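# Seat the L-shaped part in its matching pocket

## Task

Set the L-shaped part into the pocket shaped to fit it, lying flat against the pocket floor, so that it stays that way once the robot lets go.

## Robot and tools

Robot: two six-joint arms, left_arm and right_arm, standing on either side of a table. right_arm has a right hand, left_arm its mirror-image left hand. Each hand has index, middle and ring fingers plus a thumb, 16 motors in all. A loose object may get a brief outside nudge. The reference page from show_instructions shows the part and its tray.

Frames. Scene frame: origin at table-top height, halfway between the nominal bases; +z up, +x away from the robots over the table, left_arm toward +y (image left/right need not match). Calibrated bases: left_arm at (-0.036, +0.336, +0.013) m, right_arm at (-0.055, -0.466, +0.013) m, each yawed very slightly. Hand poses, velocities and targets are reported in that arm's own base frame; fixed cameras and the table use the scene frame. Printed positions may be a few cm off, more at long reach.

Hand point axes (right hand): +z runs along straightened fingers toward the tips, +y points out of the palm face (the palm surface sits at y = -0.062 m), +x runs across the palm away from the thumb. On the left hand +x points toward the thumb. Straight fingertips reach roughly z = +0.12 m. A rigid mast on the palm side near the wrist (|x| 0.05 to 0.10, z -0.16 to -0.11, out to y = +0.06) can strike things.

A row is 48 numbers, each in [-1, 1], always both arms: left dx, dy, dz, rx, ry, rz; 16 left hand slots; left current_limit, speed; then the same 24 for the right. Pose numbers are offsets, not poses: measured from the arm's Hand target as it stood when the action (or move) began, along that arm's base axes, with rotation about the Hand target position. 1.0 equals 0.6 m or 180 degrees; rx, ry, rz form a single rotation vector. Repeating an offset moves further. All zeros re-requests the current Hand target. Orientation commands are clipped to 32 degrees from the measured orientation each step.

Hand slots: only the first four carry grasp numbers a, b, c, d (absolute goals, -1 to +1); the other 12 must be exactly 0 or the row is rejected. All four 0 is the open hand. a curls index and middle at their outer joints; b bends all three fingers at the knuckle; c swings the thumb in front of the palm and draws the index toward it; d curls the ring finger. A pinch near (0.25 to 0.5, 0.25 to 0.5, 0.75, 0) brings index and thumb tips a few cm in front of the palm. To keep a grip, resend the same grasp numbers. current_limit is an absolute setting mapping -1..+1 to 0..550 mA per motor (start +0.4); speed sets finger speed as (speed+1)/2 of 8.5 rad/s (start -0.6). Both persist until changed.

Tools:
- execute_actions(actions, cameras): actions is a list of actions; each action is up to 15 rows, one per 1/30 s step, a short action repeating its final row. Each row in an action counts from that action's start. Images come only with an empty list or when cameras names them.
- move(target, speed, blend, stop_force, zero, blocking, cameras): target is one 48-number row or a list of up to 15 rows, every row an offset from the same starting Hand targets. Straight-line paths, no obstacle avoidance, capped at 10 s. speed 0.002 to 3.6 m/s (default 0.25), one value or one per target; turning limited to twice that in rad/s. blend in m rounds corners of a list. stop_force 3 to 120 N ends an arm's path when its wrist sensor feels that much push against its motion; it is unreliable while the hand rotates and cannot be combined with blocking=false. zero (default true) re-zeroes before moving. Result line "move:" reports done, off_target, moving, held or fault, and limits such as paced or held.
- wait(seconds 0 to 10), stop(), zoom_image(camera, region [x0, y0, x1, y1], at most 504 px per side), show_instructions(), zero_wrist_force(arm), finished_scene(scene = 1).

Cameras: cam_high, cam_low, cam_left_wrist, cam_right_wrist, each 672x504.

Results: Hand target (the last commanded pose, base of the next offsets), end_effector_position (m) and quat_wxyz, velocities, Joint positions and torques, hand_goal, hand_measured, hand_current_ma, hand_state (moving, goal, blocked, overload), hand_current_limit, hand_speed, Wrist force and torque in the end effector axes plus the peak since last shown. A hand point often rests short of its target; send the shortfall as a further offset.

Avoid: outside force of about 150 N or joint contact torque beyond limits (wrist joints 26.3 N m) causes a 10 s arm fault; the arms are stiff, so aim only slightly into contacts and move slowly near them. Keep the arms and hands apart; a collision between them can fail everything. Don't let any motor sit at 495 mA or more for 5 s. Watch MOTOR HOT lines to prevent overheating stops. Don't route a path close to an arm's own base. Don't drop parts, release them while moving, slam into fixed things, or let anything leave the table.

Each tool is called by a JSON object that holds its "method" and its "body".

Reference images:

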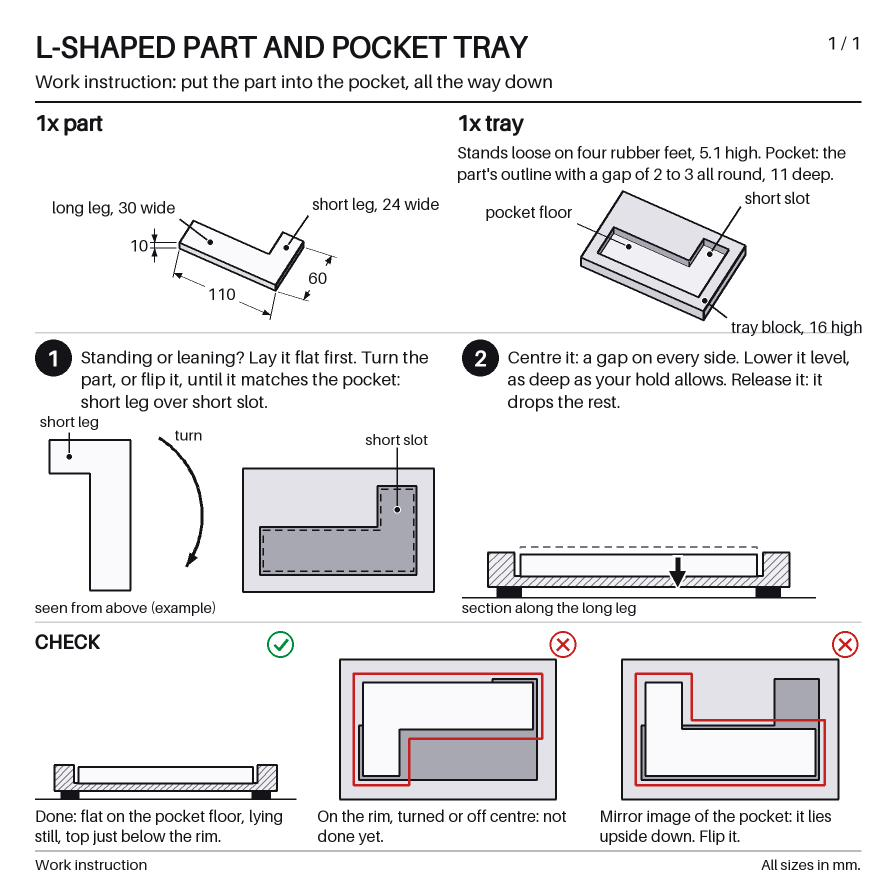

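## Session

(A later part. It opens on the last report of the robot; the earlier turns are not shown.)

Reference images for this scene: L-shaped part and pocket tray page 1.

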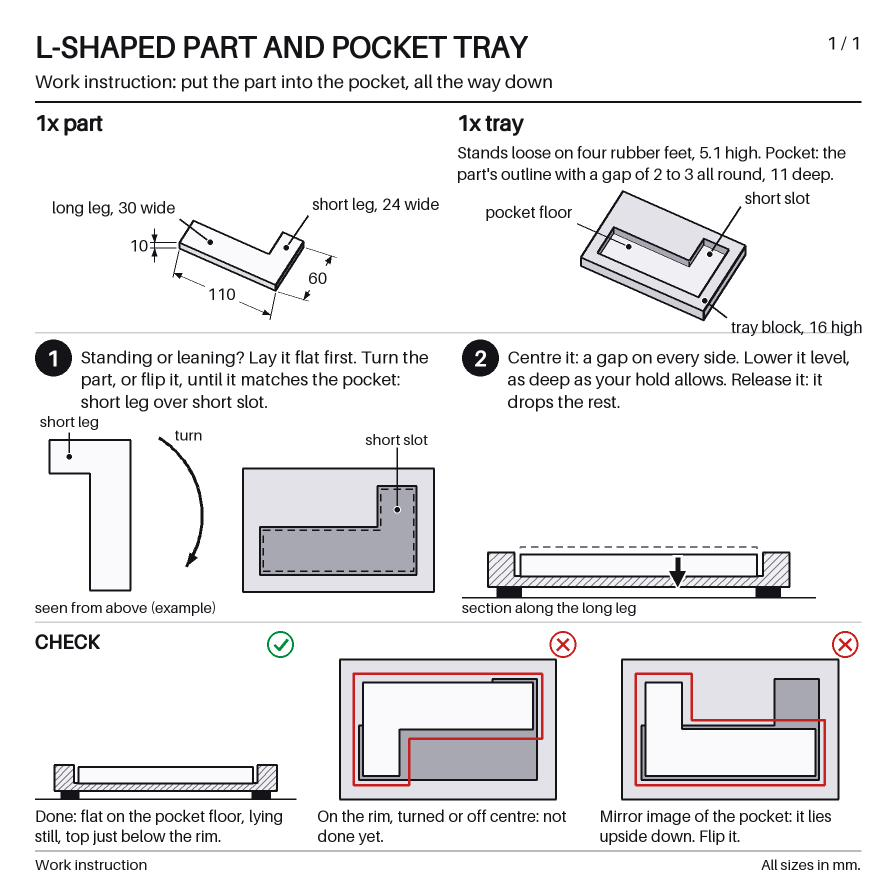

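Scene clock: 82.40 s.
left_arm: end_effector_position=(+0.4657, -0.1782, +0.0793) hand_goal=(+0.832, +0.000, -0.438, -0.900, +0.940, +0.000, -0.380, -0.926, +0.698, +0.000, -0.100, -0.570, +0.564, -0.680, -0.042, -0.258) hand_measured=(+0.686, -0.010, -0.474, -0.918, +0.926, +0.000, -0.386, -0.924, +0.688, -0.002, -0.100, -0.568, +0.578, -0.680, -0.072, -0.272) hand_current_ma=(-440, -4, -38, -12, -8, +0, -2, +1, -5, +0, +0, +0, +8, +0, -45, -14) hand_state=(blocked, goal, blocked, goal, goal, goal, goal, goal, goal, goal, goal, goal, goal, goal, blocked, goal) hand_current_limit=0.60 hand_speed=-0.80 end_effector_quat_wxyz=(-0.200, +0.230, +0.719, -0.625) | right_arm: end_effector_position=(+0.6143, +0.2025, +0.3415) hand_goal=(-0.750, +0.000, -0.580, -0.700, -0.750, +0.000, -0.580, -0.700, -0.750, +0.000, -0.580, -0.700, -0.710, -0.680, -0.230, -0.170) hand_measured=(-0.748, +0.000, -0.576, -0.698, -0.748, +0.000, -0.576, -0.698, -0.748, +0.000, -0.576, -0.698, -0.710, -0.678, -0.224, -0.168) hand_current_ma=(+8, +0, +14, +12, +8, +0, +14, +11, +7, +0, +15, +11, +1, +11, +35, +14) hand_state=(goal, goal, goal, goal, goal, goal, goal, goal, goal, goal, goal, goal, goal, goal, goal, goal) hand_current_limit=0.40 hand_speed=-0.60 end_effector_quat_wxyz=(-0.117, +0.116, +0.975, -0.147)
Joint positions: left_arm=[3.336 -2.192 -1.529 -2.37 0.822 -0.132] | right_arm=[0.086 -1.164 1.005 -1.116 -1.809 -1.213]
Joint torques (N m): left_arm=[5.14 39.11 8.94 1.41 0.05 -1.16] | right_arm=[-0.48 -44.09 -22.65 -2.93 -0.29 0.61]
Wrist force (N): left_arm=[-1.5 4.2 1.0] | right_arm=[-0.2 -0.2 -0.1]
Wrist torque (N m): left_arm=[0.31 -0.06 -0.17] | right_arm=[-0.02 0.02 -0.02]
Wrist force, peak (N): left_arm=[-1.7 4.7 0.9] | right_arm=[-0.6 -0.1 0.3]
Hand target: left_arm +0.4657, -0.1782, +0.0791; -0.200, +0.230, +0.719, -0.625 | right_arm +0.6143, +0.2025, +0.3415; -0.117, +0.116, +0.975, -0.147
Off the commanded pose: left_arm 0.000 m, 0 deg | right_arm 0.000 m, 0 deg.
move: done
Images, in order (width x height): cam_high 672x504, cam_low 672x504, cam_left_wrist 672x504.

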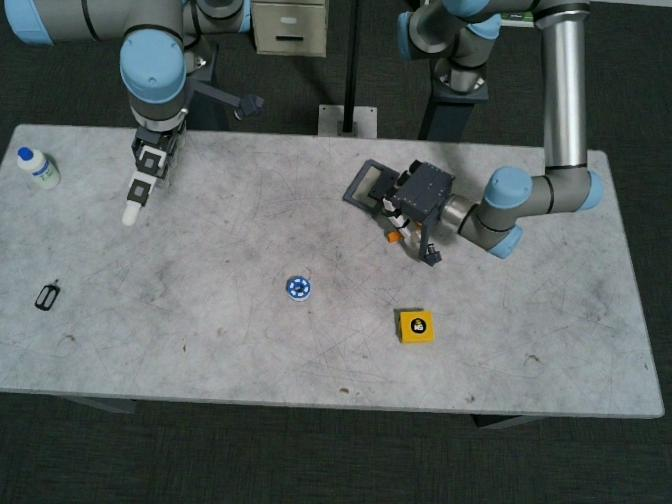

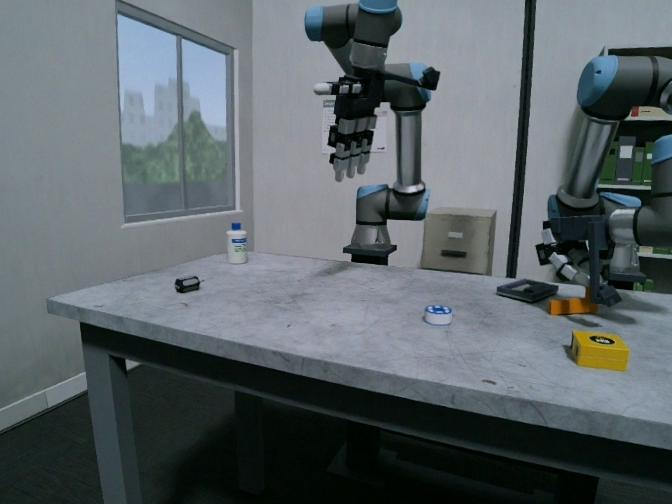

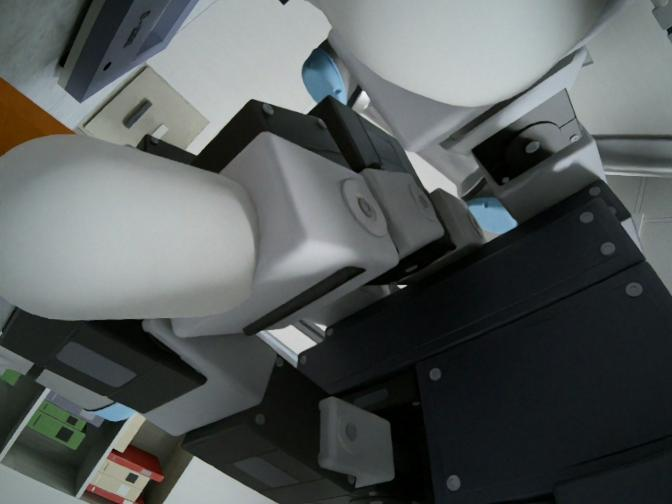

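{"method": "move", "body": {"target": [[0,0,0,0,0,0,0,0.5,0.75,0.6,0,0,0,0,0,0,0,0,0,0,0,0,0.3,-0.9,0,0,0,0,0,0,0,0,0,0,0,0,0,0,0,0,0,0,0,0,0,0,0.4,-0.6]], "speed": 0.05, "cameras": ["cam_low", "cam_left_wrist"]}}

{"method": "zoom_image", "body": {"camera": "cam_low", "region": [520, 190, 650, 320]}}

Scene clock: 85.93 s.
left_arm: end_effector_position=(+0.4657, -0.1782, +0.0791) hand_goal=(+0.128, +0.000, -0.258, -0.800, +0.004, +0.000, -0.480, -0.926, +0.082, +0.000, +0.380, -0.140, +0.564, -0.680, -0.042, -0.158) hand_measured=(+0.138, -0.002, -0.260, -0.802, +0.016, +0.000, -0.478, -0.924, +0.088, -0.002, +0.372, -0.144, +0.568, -0.680, -0.046, -0.160) hand_current_ma=(+6, +0, -1, -1, +8, +0, +0, +1, +3, +0, -3, -1, +1, +0, -1, -1) hand_state=(goal, goal, goal, goal, goal, goal, goal, goal, goal, goal, goal, goal, goal, goal, goal, goal) hand_current_limit=0.30 hand_speed=-0.90 end_effector_quat_wxyz=(-0.200, +0.230, +0.719, -0.625) | right_arm: end_effector_position=(+0.6143, +0.2025, +0.3415) hand_goal=(-0.750, +0.000, -0.580, -0.700, -0.750, +0.000, -0.580, -0.700, -0.750, +0.000, -0.580, -0.700, -0.710, -0.680, -0.230, -0.170) hand_measured=(-0.748, +0.000, -0.576, -0.698, -0.748, +0.000, -0.576, -0.698, -0.748, +0.000, -0.576, -0.698, -0.710, -0.678, -0.224, -0.168) hand_current_ma=(+8, +0, +14, +12, +8, +0, +14, +11, +7, +0, +15, +11, +1, +11, +35, +14) hand_state=(goal, goal, goal, goal, goal, goal, goal, goal, goal, goal, goal, goal, goal, goal, goal, goal) hand_current_limit=0.40 hand_speed=-0.60 end_effector_quat_wxyz=(-0.117, +0.116, +0.975, -0.147)
Joint positions: left_arm=[3.336 -2.192 -1.53 -2.369 0.822 -0.132] | right_arm=[0.086 -1.164 1.005 -1.116 -1.809 -1.213]
Joint torques (N m): left_arm=[-7.78 38.67 8.41 0.98 -2.22 -1.19] | right_arm=[-0.3 -44.81 -23.02 -2.8 -0.3 0.63]
Wrist force (N): left_arm=[-1.5 4.3 1.0] | right_arm=[0.1 -0.3 0.3]
Wrist torque (N m): left_arm=[0.18 -0.07 -0.16] | right_arm=[-0.06 -0.03 0.00]
Wrist force, peak (N): left_arm=[-1.4 4.7 1.2] | right_arm=[-0.2 -0.1 0.5]
Hand target: left_arm +0.4657, -0.1782, +0.0791; -0.200, +0.230, +0.719, -0.625 | right_arm +0.6143, +0.2025, +0.3415; -0.117, +0.116, +0.975, -0.147
Off the commanded pose: left_arm 0.000 m, 0 deg | right_arm 0.000 m, 0 deg.
move: done
Images, in order (width x height): cam_low 672x504, cam_left_wrist 672x504.

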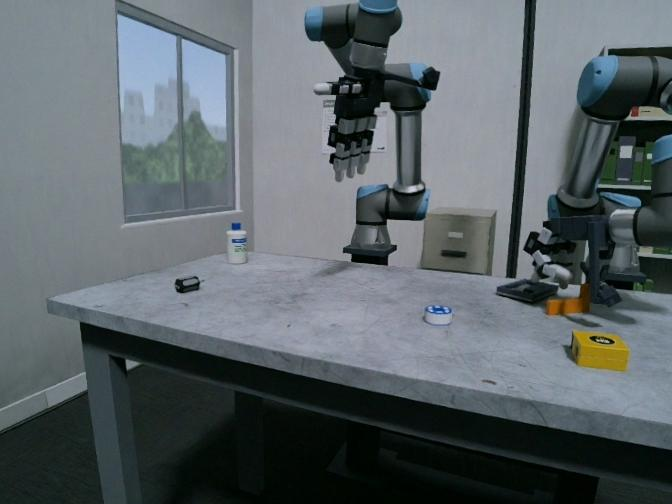

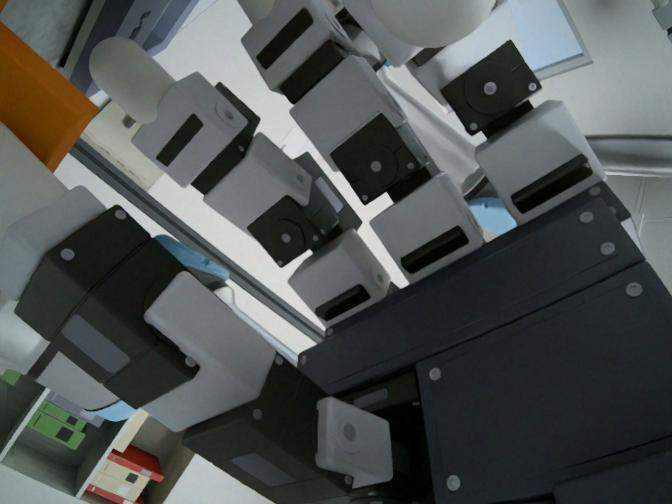

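Scaled by 3.877 from the camera's 672x504 image, which has a finer 960x720 frame.

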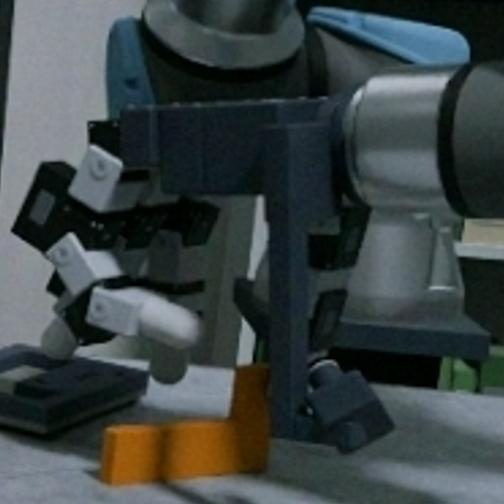

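{"method": "move", "body": {"target": [[0.01,0.012,0.15,0,0,0,0,0.5,0.75,0.6,0,0,0,0,0,0,0,0,0,0,0,0,0.3,-0.9,0,0,0,0,0,0,0,0,0,0,0,0,0,0,0,0,0,0,0,0,0,0,0.4,-0.6],[0.0,0.15,0.25,0,0,0,0,0.5,0.82,0.6,0,0,0,0,0,0,0,0,0,0,0,0,0.4,-0.7,0,0,0,0,0,0,0,0,0,0,0,0,0,0,0,0,0,0,0,0,0,0,0.4,-0.6]], "speed": 0.15, "blend": [0.03,0], "cameras": ["cam_high","cam_low"]}}

{"method": "zoom_image", "body": {"camera": "cam_low", "region": [490, 240, 620, 330]}}

{"method": "zoom_image", "body": {"camera": "cam_high", "region": [340, 150, 440, 250]}}

Scene clock: 88.80 s.
left_arm: end_effector_position=(+0.4657, -0.0882, +0.2291) hand_goal=(+0.152, +0.000, -0.220, -0.800, +0.004, +0.000, -0.480, -0.946, +0.064, +0.000, +0.380, -0.140, +0.684, -0.680, -0.026, -0.148) hand_measured=(+0.154, -0.002, -0.222, -0.802, +0.016, +0.000, -0.478, -0.942, +0.072, -0.002, +0.374, -0.144, +0.680, -0.680, -0.030, -0.150) hand_current_ma=(+0, +0, -1, -1, +7, +0, +0, +1, +3, +0, -2, -1, -1, +0, -1, -1) hand_state=(goal, goal, goal, goal, goal, goal, goal, goal, goal, goal, goal, goal, goal, goal, goal, goal) hand_current_limit=0.40 hand_speed=-0.70 end_effector_quat_wxyz=(-0.200, +0.230, +0.719, -0.625) | right_arm: end_effector_position=(+0.6143, +0.2025, +0.3415) hand_goal=(-0.750, +0.000, -0.580, -0.700, -0.750, +0.000, -0.580, -0.700, -0.750, +0.000, -0.580, -0.700, -0.710, -0.680, -0.230, -0.170) hand_measured=(-0.748, +0.000, -0.576, -0.698, -0.748, +0.000, -0.576, -0.698, -0.748, +0.000, -0.576, -0.698, -0.710, -0.678, -0.224, -0.168) hand_current_ma=(+8, +0, +14, +12, +8, +0, +14, +11, +7, +0, +15, +11, +1, +11, +35, +14) hand_state=(goal, goal, goal, goal, goal, goal, goal, goal, goal, goal, goal, goal, goal, goal, goal, goal) hand_current_limit=0.40 hand_speed=-0.60 end_effector_quat_wxyz=(-0.117, +0.116, +0.975, -0.147)
Joint positions: left_arm=[3.482 -2.063 -1.319 -2.73 0.965 -0.098] | right_arm=[0.086 -1.164 1.005 -1.116 -1.809 -1.213]
Joint torques (N m): left_arm=[9.27 50.74 29.39 -2.83 2.84 1.39] | right_arm=[0.13 -45.05 -22.73 -2.92 -0.21 0.75]
Wrist force (N): left_arm=[-1.4 4.6 1.2] | right_arm=[0.2 -0.3 0.2]
Wrist torque (N m): left_arm=[0.20 -0.05 -0.18] | right_arm=[-0.06 -0.05 0.01]
Wrist force, peak (N): left_arm=[-1.3 5.3 1.2] | right_arm=[-0.4 -0.5 0.4]
Hand target: left_arm +0.4657, -0.0882, +0.2291; -0.200, +0.230, +0.719, -0.625 | right_arm +0.6143, +0.2025, +0.3415; -0.117, +0.116, +0.975, -0.147
Off the commanded pose: left_arm 0.000 m, 0 deg | right_arm 0.000 m, 0 deg.
move: done
Images, in order (width x height): cam_high 672x504, cam_low 672x504.

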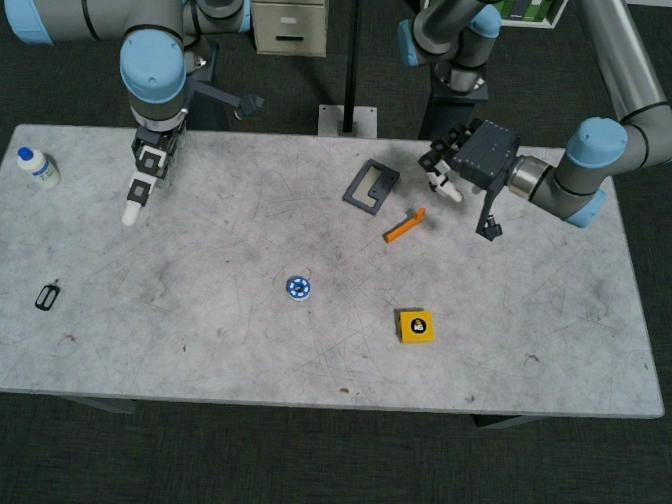

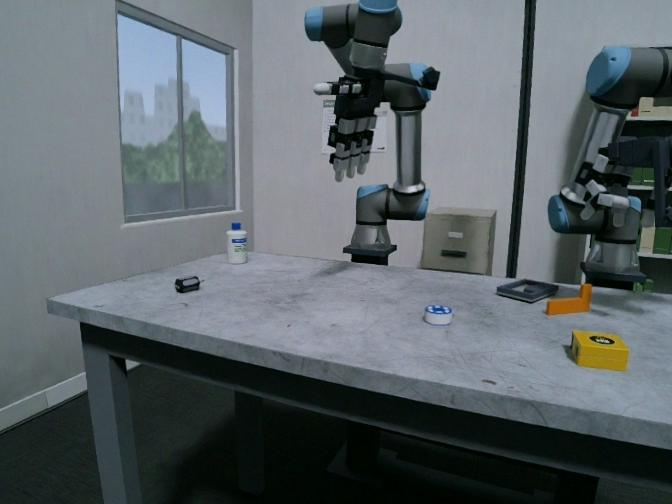

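Scaled by 3.877 from the camera's 672x504 image, which has a finer 960x720 frame.

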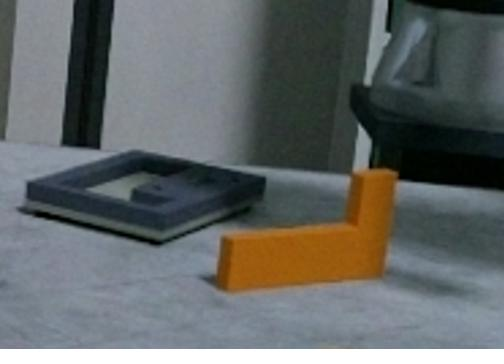

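Scaled by 5.040 from the camera's 672x504 image, which has a finer 960x720 frame.

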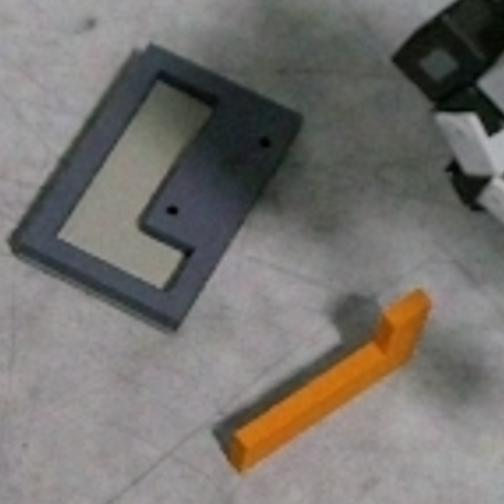

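{"method": "move", "body": {"target": [0.0178,-0.1355,-0.1652,0,0,-0.0867,0,0.5,0.83,0.6,0,0,0,0,0,0,0,0,0,0,0,0,0.4,-0.7,0,0,0,0,0,0,0,0,0,0,0,0,0,0,0,0,0,0,0,0,0,0,0.4,-0.6], "speed": 0.15, "cameras": ["cam_high","cam_low","cam_left_wrist"]}}

{"method": "zoom_image", "body": {"camera": "cam_low", "region": [520, 190, 640, 330]}}

{"method": "zoom_image", "body": {"camera": "cam_high", "region": [370, 150, 470, 250]}}

Scene clock: 92.73 s.
left_arm: end_effector_position=(+0.4763, -0.1694, +0.1301) hand_goal=(+0.156, +0.000, -0.214, -0.800, +0.004, +0.000, -0.480, -0.950, +0.062, +0.000, +0.380, -0.140, +0.700, -0.680, -0.022, -0.146) hand_measured=(+0.156, -0.002, -0.216, -0.802, +0.016, +0.000, -0.478, -0.946, +0.070, -0.002, +0.374, -0.144, +0.696, -0.680, -0.026, -0.148) hand_current_ma=(+0, +0, -1, -1, +7, +0, +0, +1, +3, +0, -2, -1, -1, +0, -1, -1) hand_state=(goal, goal, goal, goal, goal, goal, goal, goal, goal, goal, goal, goal, goal, goal, goal, goal) hand_current_limit=0.40 hand_speed=-0.70 end_effector_quat_wxyz=(-0.282, +0.325, +0.682, -0.592) | right_arm: end_effector_position=(+0.6143, +0.2025, +0.3415) hand_goal=(-0.750, +0.000, -0.580, -0.700, -0.750, +0.000, -0.580, -0.700, -0.750, +0.000, -0.580, -0.700, -0.710, -0.680, -0.230, -0.170) hand_measured=(-0.748, +0.000, -0.576, -0.698, -0.748, +0.000, -0.576, -0.698, -0.748, +0.000, -0.576, -0.698, -0.710, -0.678, -0.224, -0.168) hand_current_ma=(+8, +0, +14, +12, +8, +0, +14, +11, +7, +0, +15, +11, +1, +11, +35, +14) hand_state=(goal, goal, goal, goal, goal, goal, goal, goal, goal, goal, goal, goal, goal, goal, goal, goal) hand_current_limit=0.40 hand_speed=-0.60 end_effector_quat_wxyz=(-0.117, +0.116, +0.975, -0.147)
Joint positions: left_arm=[3.267 -2.25 -1.279 -2.589 1.022 -0.087] | right_arm=[0.086 -1.164 1.005 -1.116 -1.809 -1.213]
Joint torques (N m): left_arm=[-11.26 43.06 28.8 1.02 2.71 1.06] | right_arm=[0.18 -45.77 -22.53 -2.97 -0.31 0.79]
Wrist force (N): left_arm=[-1.7 4.3 1.3] | right_arm=[-0.3 -0.1 0.1]
Wrist torque (N m): left_arm=[0.11 0.02 -0.19] | right_arm=[-0.02 0.03 -0.03]
Wrist force, peak (N): left_arm=[-2.0 5.0 1.6] | right_arm=[0.2 -0.3 0.6]
Hand target: left_arm +0.4764, -0.1695, +0.1300; -0.283, +0.325, +0.681, -0.592 | right_arm +0.6143, +0.2025, +0.3415; -0.117, +0.116, +0.975, -0.147
Off the commanded pose: left_arm 0.000 m, 0 deg | right_arm 0.000 m, 0 deg.
move: done
Images, in order (width x height): cam_high 672x504, cam_low 672x504, cam_left_wrist 672x504.

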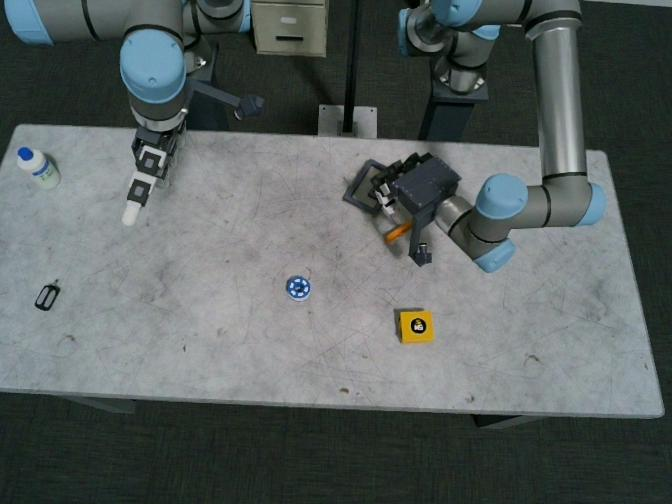

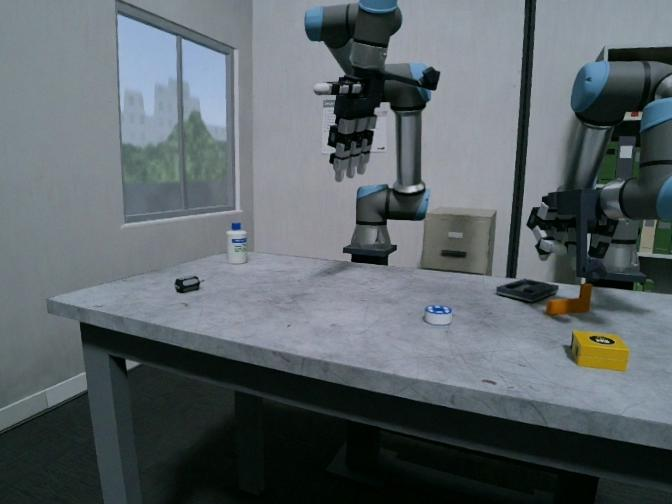

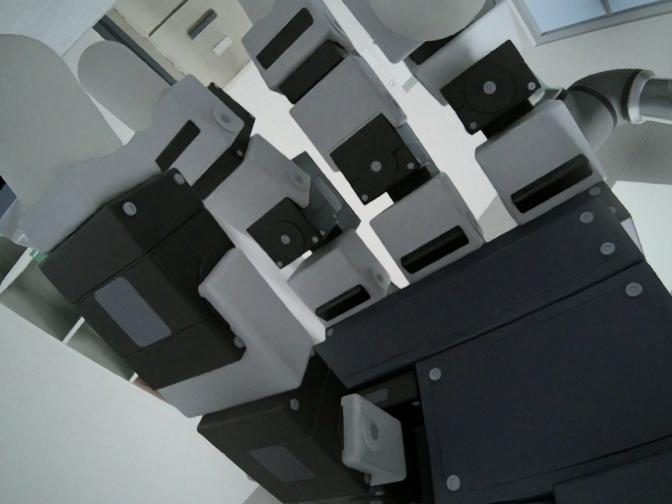

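Scaled by 3.600 from the camera's 672x504 image, which has a finer 960x720 frame.

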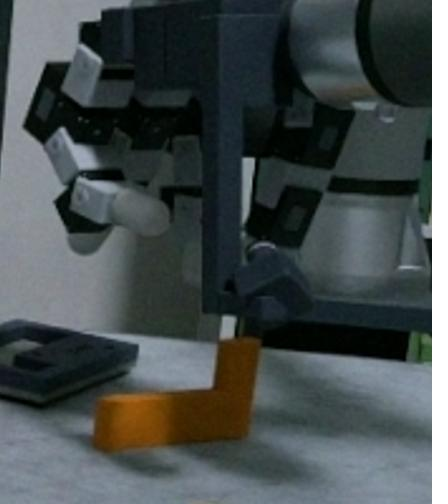

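Scaled by 5.040 from the camera's 672x504 image, which has a finer 960x720 frame.

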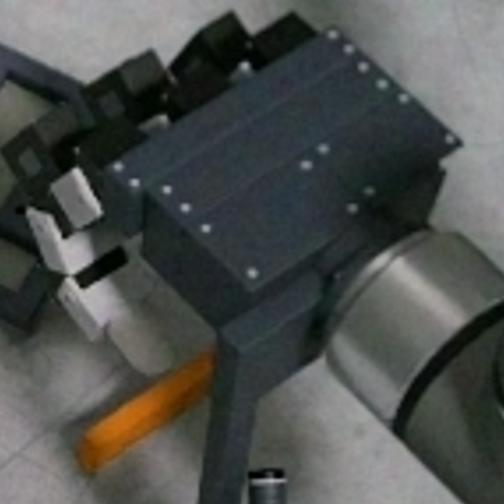

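{"method": "move", "body": {"target": [0,0,-0.075,0,0,0,0,0.5,0.83,0.6,0,0,0,0,0,0,0,0,0,0,0,0,0.4,-0.7,0,0,0,0,0,0,0,0,0,0,0,0,0,0,0,0,0,0,0,0,0,0,0.4,-0.6], "speed": 0.08, "stop_force": 5, "cameras": ["cam_high","cam_low","cam_left_wrist"]}}

{"method": "zoom_image", "body": {"camera": "cam_low", "region": [520, 220, 620, 330]}}

{"method": "zoom_image", "body": {"camera": "cam_high", "region": [370, 160, 450, 240]}}

{"method": "zoom_image", "body": {"camera": "cam_left_wrist", "region": [0, 0, 336, 330]}}

Scene clock: 94.90 s.
left_arm: end_effector_position=(+0.4764, -0.1695, +0.0850) hand_goal=(+0.156, +0.000, -0.214, -0.800, +0.004, +0.000, -0.480, -0.950, +0.062, +0.000, +0.380, -0.140, +0.700, -0.680, -0.022, -0.146) hand_measured=(+0.156, -0.002, -0.216, -0.802, +0.016, +0.000, -0.478, -0.946, +0.068, -0.002, +0.374, -0.144, +0.696, -0.680, -0.026, -0.148) hand_current_ma=(+0, +0, -1, -1, +7, +0, +0, +1, +3, +0, -2, -1, -1, +0, -1, -1) hand_state=(goal, goal, goal, goal, goal, goal, goal, goal, goal, goal, goal, goal, goal, goal, goal, goal) hand_current_limit=0.40 hand_speed=-0.70 end_effector_quat_wxyz=(-0.282, +0.325, +0.681, -0.592) | right_arm: end_effector_position=(+0.6143, +0.2025, +0.3415) hand_goal=(-0.750, +0.000, -0.580, -0.700, -0.750, +0.000, -0.580, -0.700, -0.750, +0.000, -0.580, -0.700, -0.710, -0.680, -0.230, -0.170) hand_measured=(-0.748, +0.000, -0.576, -0.698, -0.748, +0.000, -0.576, -0.698, -0.748, +0.000, -0.576, -0.698, -0.710, -0.678, -0.224, -0.168) hand_current_ma=(+8, +0, +14, +12, +8, +0, +14, +11, +7, +0, +15, +11, +1, +11, +35, +14) hand_state=(goal, goal, goal, goal, goal, goal, goal, goal, goal, goal, goal, goal, goal, goal, goal, goal) hand_current_limit=0.40 hand_speed=-0.60 end_effector_quat_wxyz=(-0.117, +0.116, +0.975, -0.147)
Joint positions: left_arm=[3.267 -2.297 -1.324 -2.498 1.022 -0.087] | right_arm=[0.086 -1.164 1.005 -1.116 -1.809 -1.213]
Joint torques (N m): left_arm=[-8.62 43.72 9.39 0.57 -2.47 -1.08] | right_arm=[0.09 -46.09 -22.76 -2.9 -0.26 0.83]
Wrist force (N): left_arm=[-1.7 4.4 0.9] | right_arm=[-0.1 -0.3 0.1]
Wrist torque (N m): left_arm=[0.17 0.00 -0.17] | right_arm=[-0.05 -0.01 -0.01]
Wrist force, peak (N): left_arm=[-1.7 4.9 1.1] | right_arm=[-0.4 -0.1 0.4]
Hand target: left_arm +0.4764, -0.1695, +0.0850; -0.283, +0.325, +0.681, -0.592 | right_arm +0.6143, +0.2025, +0.3415; -0.117, +0.116, +0.975, -0.147
Off the commanded pose: left_arm 0.000 m, 0 deg | right_arm 0.000 m, 0 deg.
move: done
Images, in order (width x height): cam_high 672x504, cam_low 672x504, cam_left_wrist 672x504.

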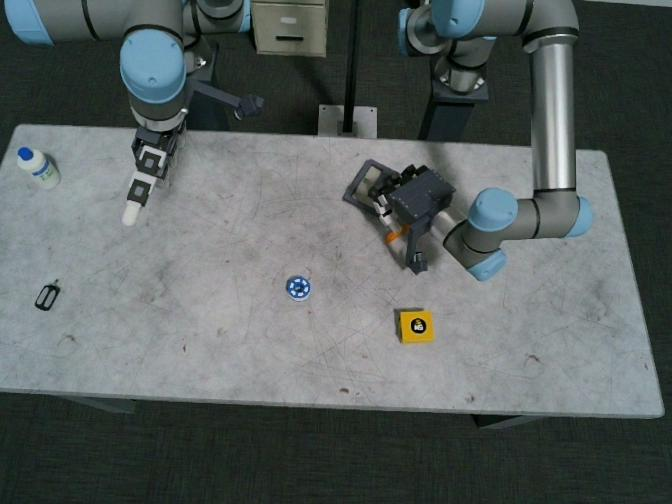

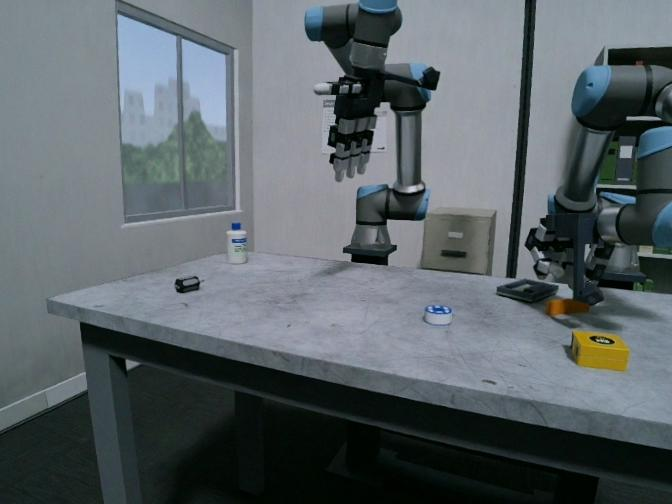

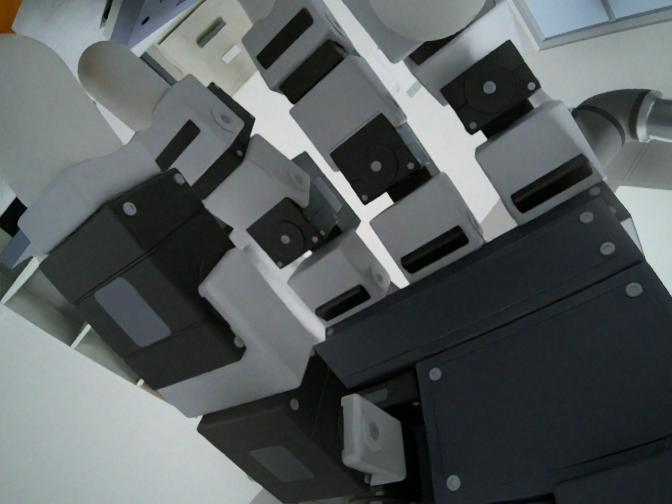

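Scaled by 4.582 from the camera's 672x504 image, which has a finer 960x720 frame.

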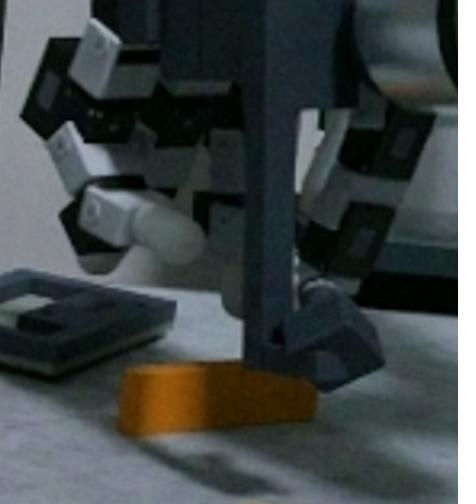

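Scaled by 6.300 from the camera's 672x504 image, which has a finer 960x720 frame.

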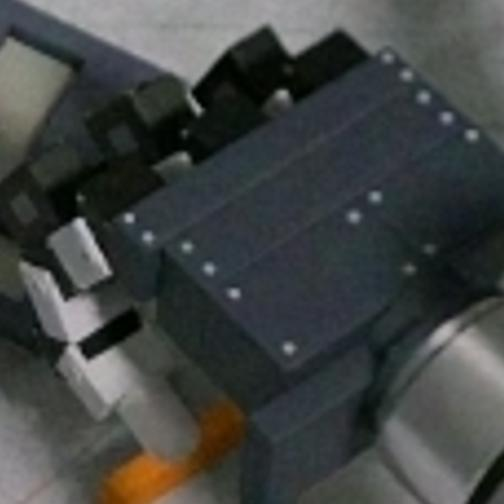

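Scaled by 1.500 from the camera's 672x504 image, which has a finer 960x720 frame.

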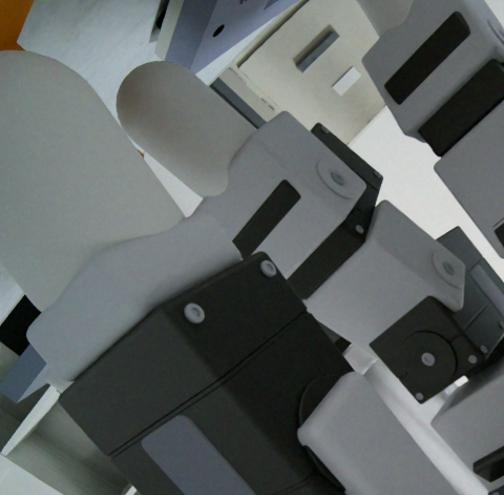

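{"method": "move", "body": {"target": [[-0.003,-0.0167,0,0,0,0,0,0.5,0.83,0.6,0,0,0,0,0,0,0,0,0,0,0,0,0.4,-0.7,0,0,0,0,0,0,0,0,0,0,0,0,0,0,0,0,0,0,0,0,0,0,0.4,-0.6],[-0.003,-0.0167,-0.0483,0,0,0,0,0.5,0.83,0.6,0,0,0,0,0,0,0,0,0,0,0,0,0.4,-0.7,0,0,0,0,0,0,0,0,0,0,0,0,0,0,0,0,0,0,0,0,0,0,0.4,-0.6]], "speed": 0.05, "stop_force": 5, "cameras": ["cam_high","cam_low","cam_left_wrist"]}}

{"method": "zoom_image", "body": {"camera": "cam_low", "region": [520, 220, 620, 330]}}

{"method": "zoom_image", "body": {"camera": "cam_high", "region": [370, 160, 450, 240]}}

{"method": "zoom_image", "body": {"camera": "cam_left_wrist", "region": [0, 0, 336, 330]}}

Scene clock: 98.57 s.
left_arm: end_effector_position=(+0.4746, -0.1795, +0.0560) hand_goal=(+0.156, +0.000, -0.214, -0.800, +0.004, +0.000, -0.480, -0.950, +0.062, +0.000, +0.380, -0.140, +0.700, -0.680, -0.022, -0.146) hand_measured=(+0.156, -0.002, -0.216, -0.802, +0.016, +0.000, -0.478, -0.946, +0.068, -0.002, +0.374, -0.144, +0.696, -0.680, -0.026, -0.148) hand_current_ma=(+0, +0, -1, -1, +7, +0, +0, +1, +3, +0, -2, -1, -1, +0, -1, -1) hand_state=(goal, goal, goal, goal, goal, goal, goal, goal, goal, goal, goal, goal, goal, goal, goal, goal) hand_current_limit=0.40 hand_speed=-0.70 end_effector_quat_wxyz=(-0.283, +0.325, +0.681, -0.592) | right_arm: end_effector_position=(+0.6143, +0.2025, +0.3415) hand_goal=(-0.750, +0.000, -0.580, -0.700, -0.750, +0.000, -0.580, -0.700, -0.750, +0.000, -0.580, -0.700, -0.710, -0.680, -0.230, -0.170) hand_measured=(-0.748, +0.000, -0.576, -0.698, -0.748, +0.000, -0.576, -0.698, -0.748, +0.000, -0.576, -0.698, -0.710, -0.678, -0.224, -0.168) hand_current_ma=(+8, +0, +14, +12, +8, +0, +14, +11, +7, +0, +15, +11, +1, +11, +35, +14) hand_state=(goal, goal, goal, goal, goal, goal, goal, goal, goal, goal, goal, goal, goal, goal, goal, goal) hand_current_limit=0.40 hand_speed=-0.60 end_effector_quat_wxyz=(-0.117, +0.116, +0.975, -0.147)
Joint positions: left_arm=[3.251 -2.328 -1.35 -2.438 1.007 -0.09] | right_arm=[0.086 -1.164 1.005 -1.116 -1.809 -1.213]
Joint torques (N m): left_arm=[-9.76 45.25 9.54 0.79 -2.84 -1.63] | right_arm=[0.77 -46.35 -23.01 -2.91 -0.18 0.82]
Wrist force (N): left_arm=[-1.6 4.3 1.3] | right_arm=[-0.1 0.0 0.1]
Wrist torque (N m): left_arm=[0.10 -0.01 -0.02] | right_arm=[-0.02 0.00 -0.01]
Wrist force, peak (N): left_arm=[-1.6 4.7 1.2] | right_arm=[-0.4 -0.3 0.4]
Hand target: left_arm +0.4746, -0.1795, +0.0560; -0.283, +0.325, +0.681, -0.592 | right_arm +0.6143, +0.2025, +0.3415; -0.117, +0.116, +0.975, -0.147
Off the commanded pose: left_arm 0.000 m, 0 deg | right_arm 0.000 m, 0 deg.
move: done
Images, in order (width x height): cam_high 672x504, cam_low 672x504, cam_left_wrist 672x504.

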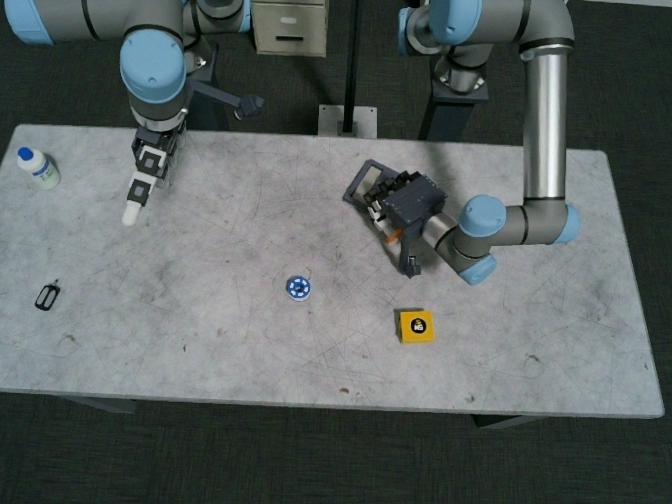

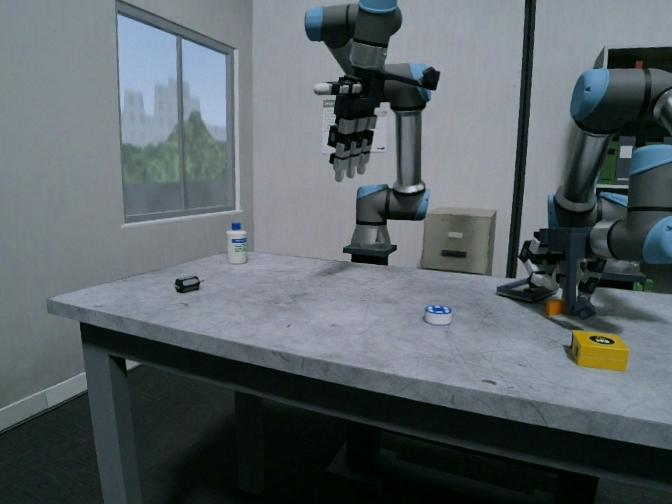

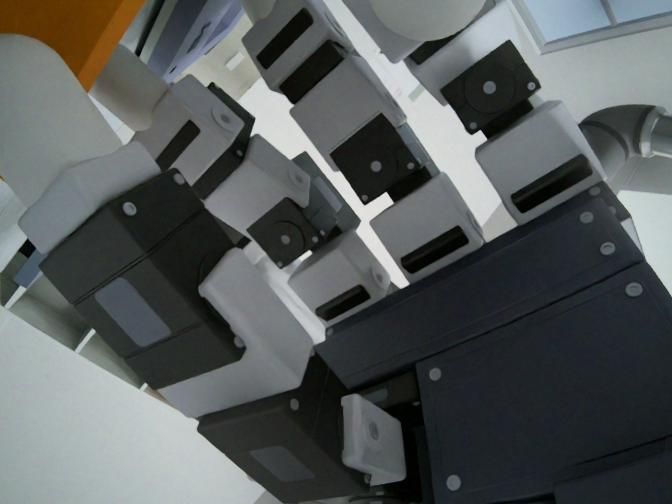

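Scaled by 4.582 from the camera's 672x504 image, which has a finer 960x720 frame.

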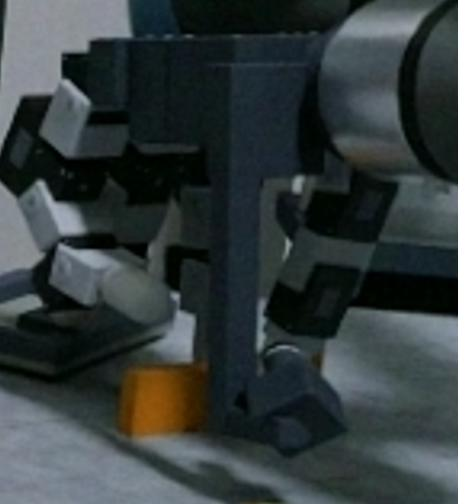

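Scaled by 6.300 from the camera's 672x504 image, which has a finer 960x720 frame.

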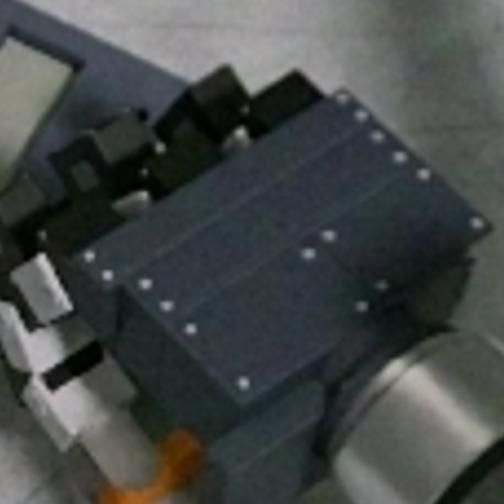

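Scaled by 1.500 from the camera's 672x504 image, which has a finer 960x720 frame.

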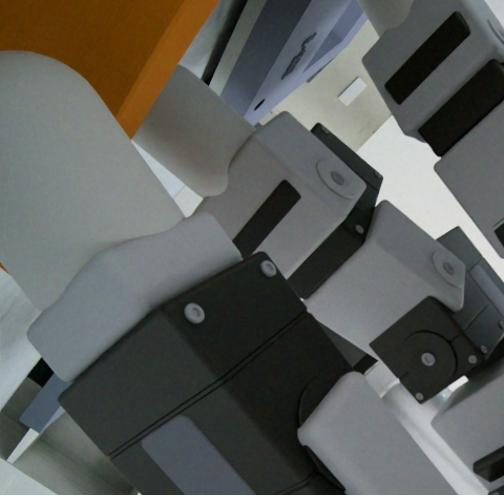

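{"method": "move", "body": {"target": [0,0,0,0,0,0,0,0.85,0.83,0.5,0,0,0,0,0,0,0,0,0,0,0,0,0.3,-0.85,0,0,0,0,0,0,0,0,0,0,0,0,0,0,0,0,0,0,0,0,0,0,0.4,-0.6], "speed": 0.05, "cameras": ["cam_high","cam_low","cam_left_wrist"]}}

{"method": "zoom_image", "body": {"camera": "cam_low", "region": [520, 220, 620, 330]}}

{"method": "zoom_image", "body": {"camera": "cam_left_wrist", "region": [0, 0, 336, 330]}}

Scene clock: 100.20 s.
left_arm: end_effector_position=(+0.4746, -0.1795, +0.0560) hand_goal=(+0.638, +0.000, -0.328, -0.870, +0.638, +0.000, -0.410, -0.950, +0.542, +0.000, +0.220, -0.320, +0.700, -0.680, -0.022, -0.216) hand_measured=(+0.594, -0.006, -0.336, -0.874, +0.036, -0.002, -0.456, -0.978, +0.534, -0.002, +0.220, -0.318, +0.704, -0.680, -0.026, -0.218) hand_current_ma=(-62, -1, -3, -1, -357, +0, -59, -25, -4, +0, +0, +0, +1, +0, -2, +0) hand_state=(blocked, goal, goal, goal, blocked, goal, blocked, blocked, goal, goal, goal, goal, goal, goal, goal, goal) hand_current_limit=0.30 hand_speed=-0.85 end_effector_quat_wxyz=(-0.283, +0.325, +0.681, -0.592) | right_arm: end_effector_position=(+0.6143, +0.2025, +0.3415) hand_goal=(-0.750, +0.000, -0.580, -0.700, -0.750, +0.000, -0.580, -0.700, -0.750, +0.000, -0.580, -0.700, -0.710, -0.680, -0.230, -0.170) hand_measured=(-0.748, +0.000, -0.576, -0.698, -0.748, +0.000, -0.576, -0.698, -0.748, +0.000, -0.576, -0.698, -0.710, -0.678, -0.224, -0.168) hand_current_ma=(+8, +0, +14, +12, +8, +0, +14, +11, +7, +0, +15, +11, +1, +11, +35, +14) hand_state=(goal, goal, goal, goal, goal, goal, goal, goal, goal, goal, goal, goal, goal, goal, goal, goal) hand_current_limit=0.40 hand_speed=-0.60 end_effector_quat_wxyz=(-0.117, +0.116, +0.975, -0.147)
Joint positions: left_arm=[3.251 -2.328 -1.35 -2.438 1.007 -0.09] | right_arm=[0.086 -1.164 1.005 -1.116 -1.809 -1.213]
Joint torques (N m): left_arm=[-6.71 44.44 10.45 0.91 -2.56 -1.55] | right_arm=[0.57 -46.06 -22.62 -2.94 -0.2 0.98]
Wrist force (N): left_arm=[-1.3 1.0 2.8] | right_arm=[-0.1 0.0 0.1]
Wrist torque (N m): left_arm=[0.39 0.04 0.03] | right_arm=[0.00 0.00 -0.02]
Wrist force, peak (N): left_arm=[-1.8 4.6 1.2] | right_arm=[-0.2 0.0 0.6]
Hand target: left_arm +0.4746, -0.1795, +0.0560; -0.283, +0.325, +0.681, -0.592 | right_arm +0.6143, +0.2025, +0.3415; -0.117, +0.116, +0.975, -0.147
Off the commanded pose: left_arm 0.000 m, 0 deg | right_arm 0.000 m, 0 deg.
move: done
Images, in order (width x height): cam_high 672x504, cam_low 672x504, cam_left_wrist 672x504.

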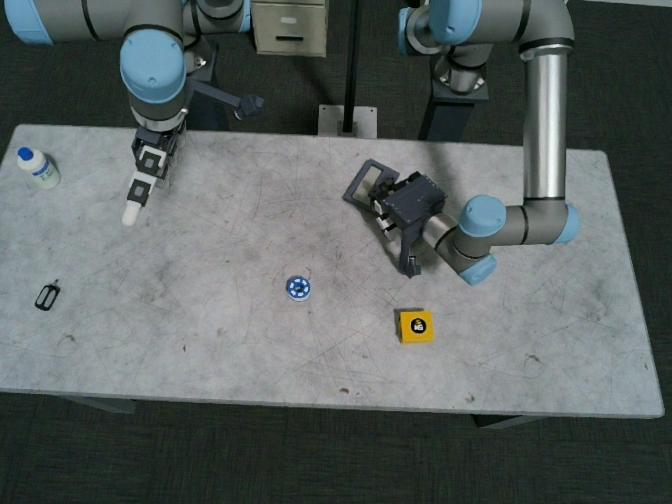

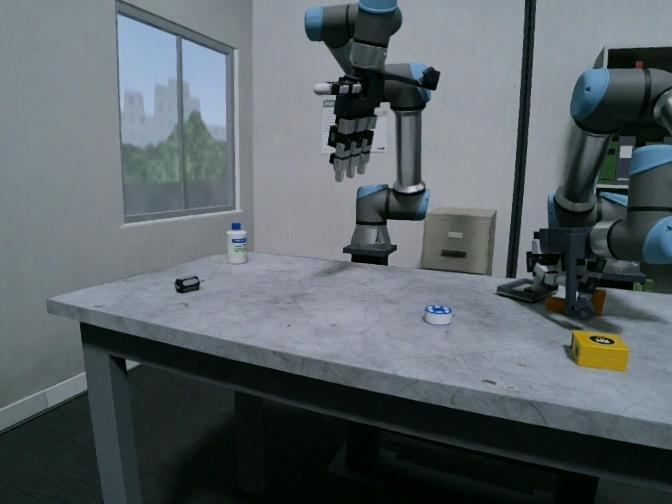

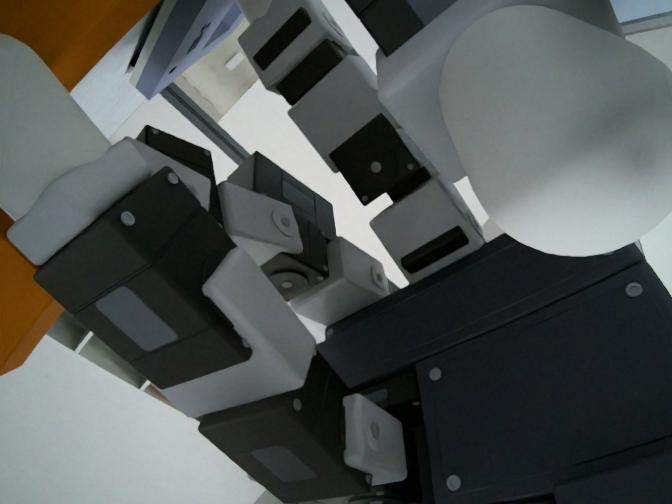

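Scaled by 4.582 from the camera's 672x504 image, which has a finer 960x720 frame.

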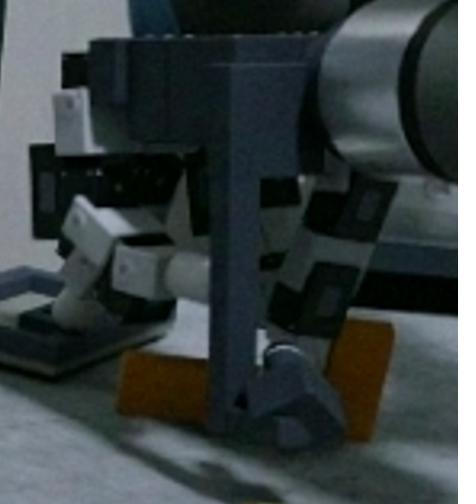

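Scaled by 1.500 from the camera's 672x504 image, which has a finer 960x720 frame.

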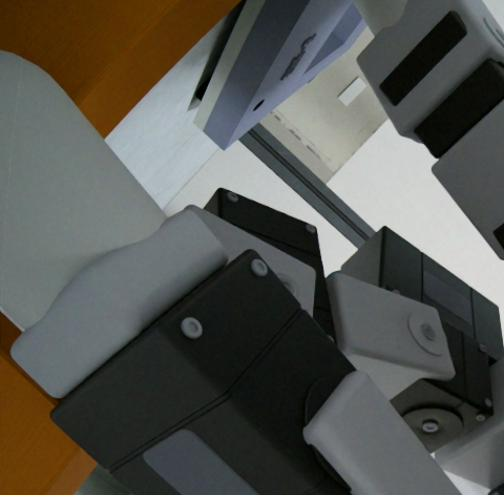

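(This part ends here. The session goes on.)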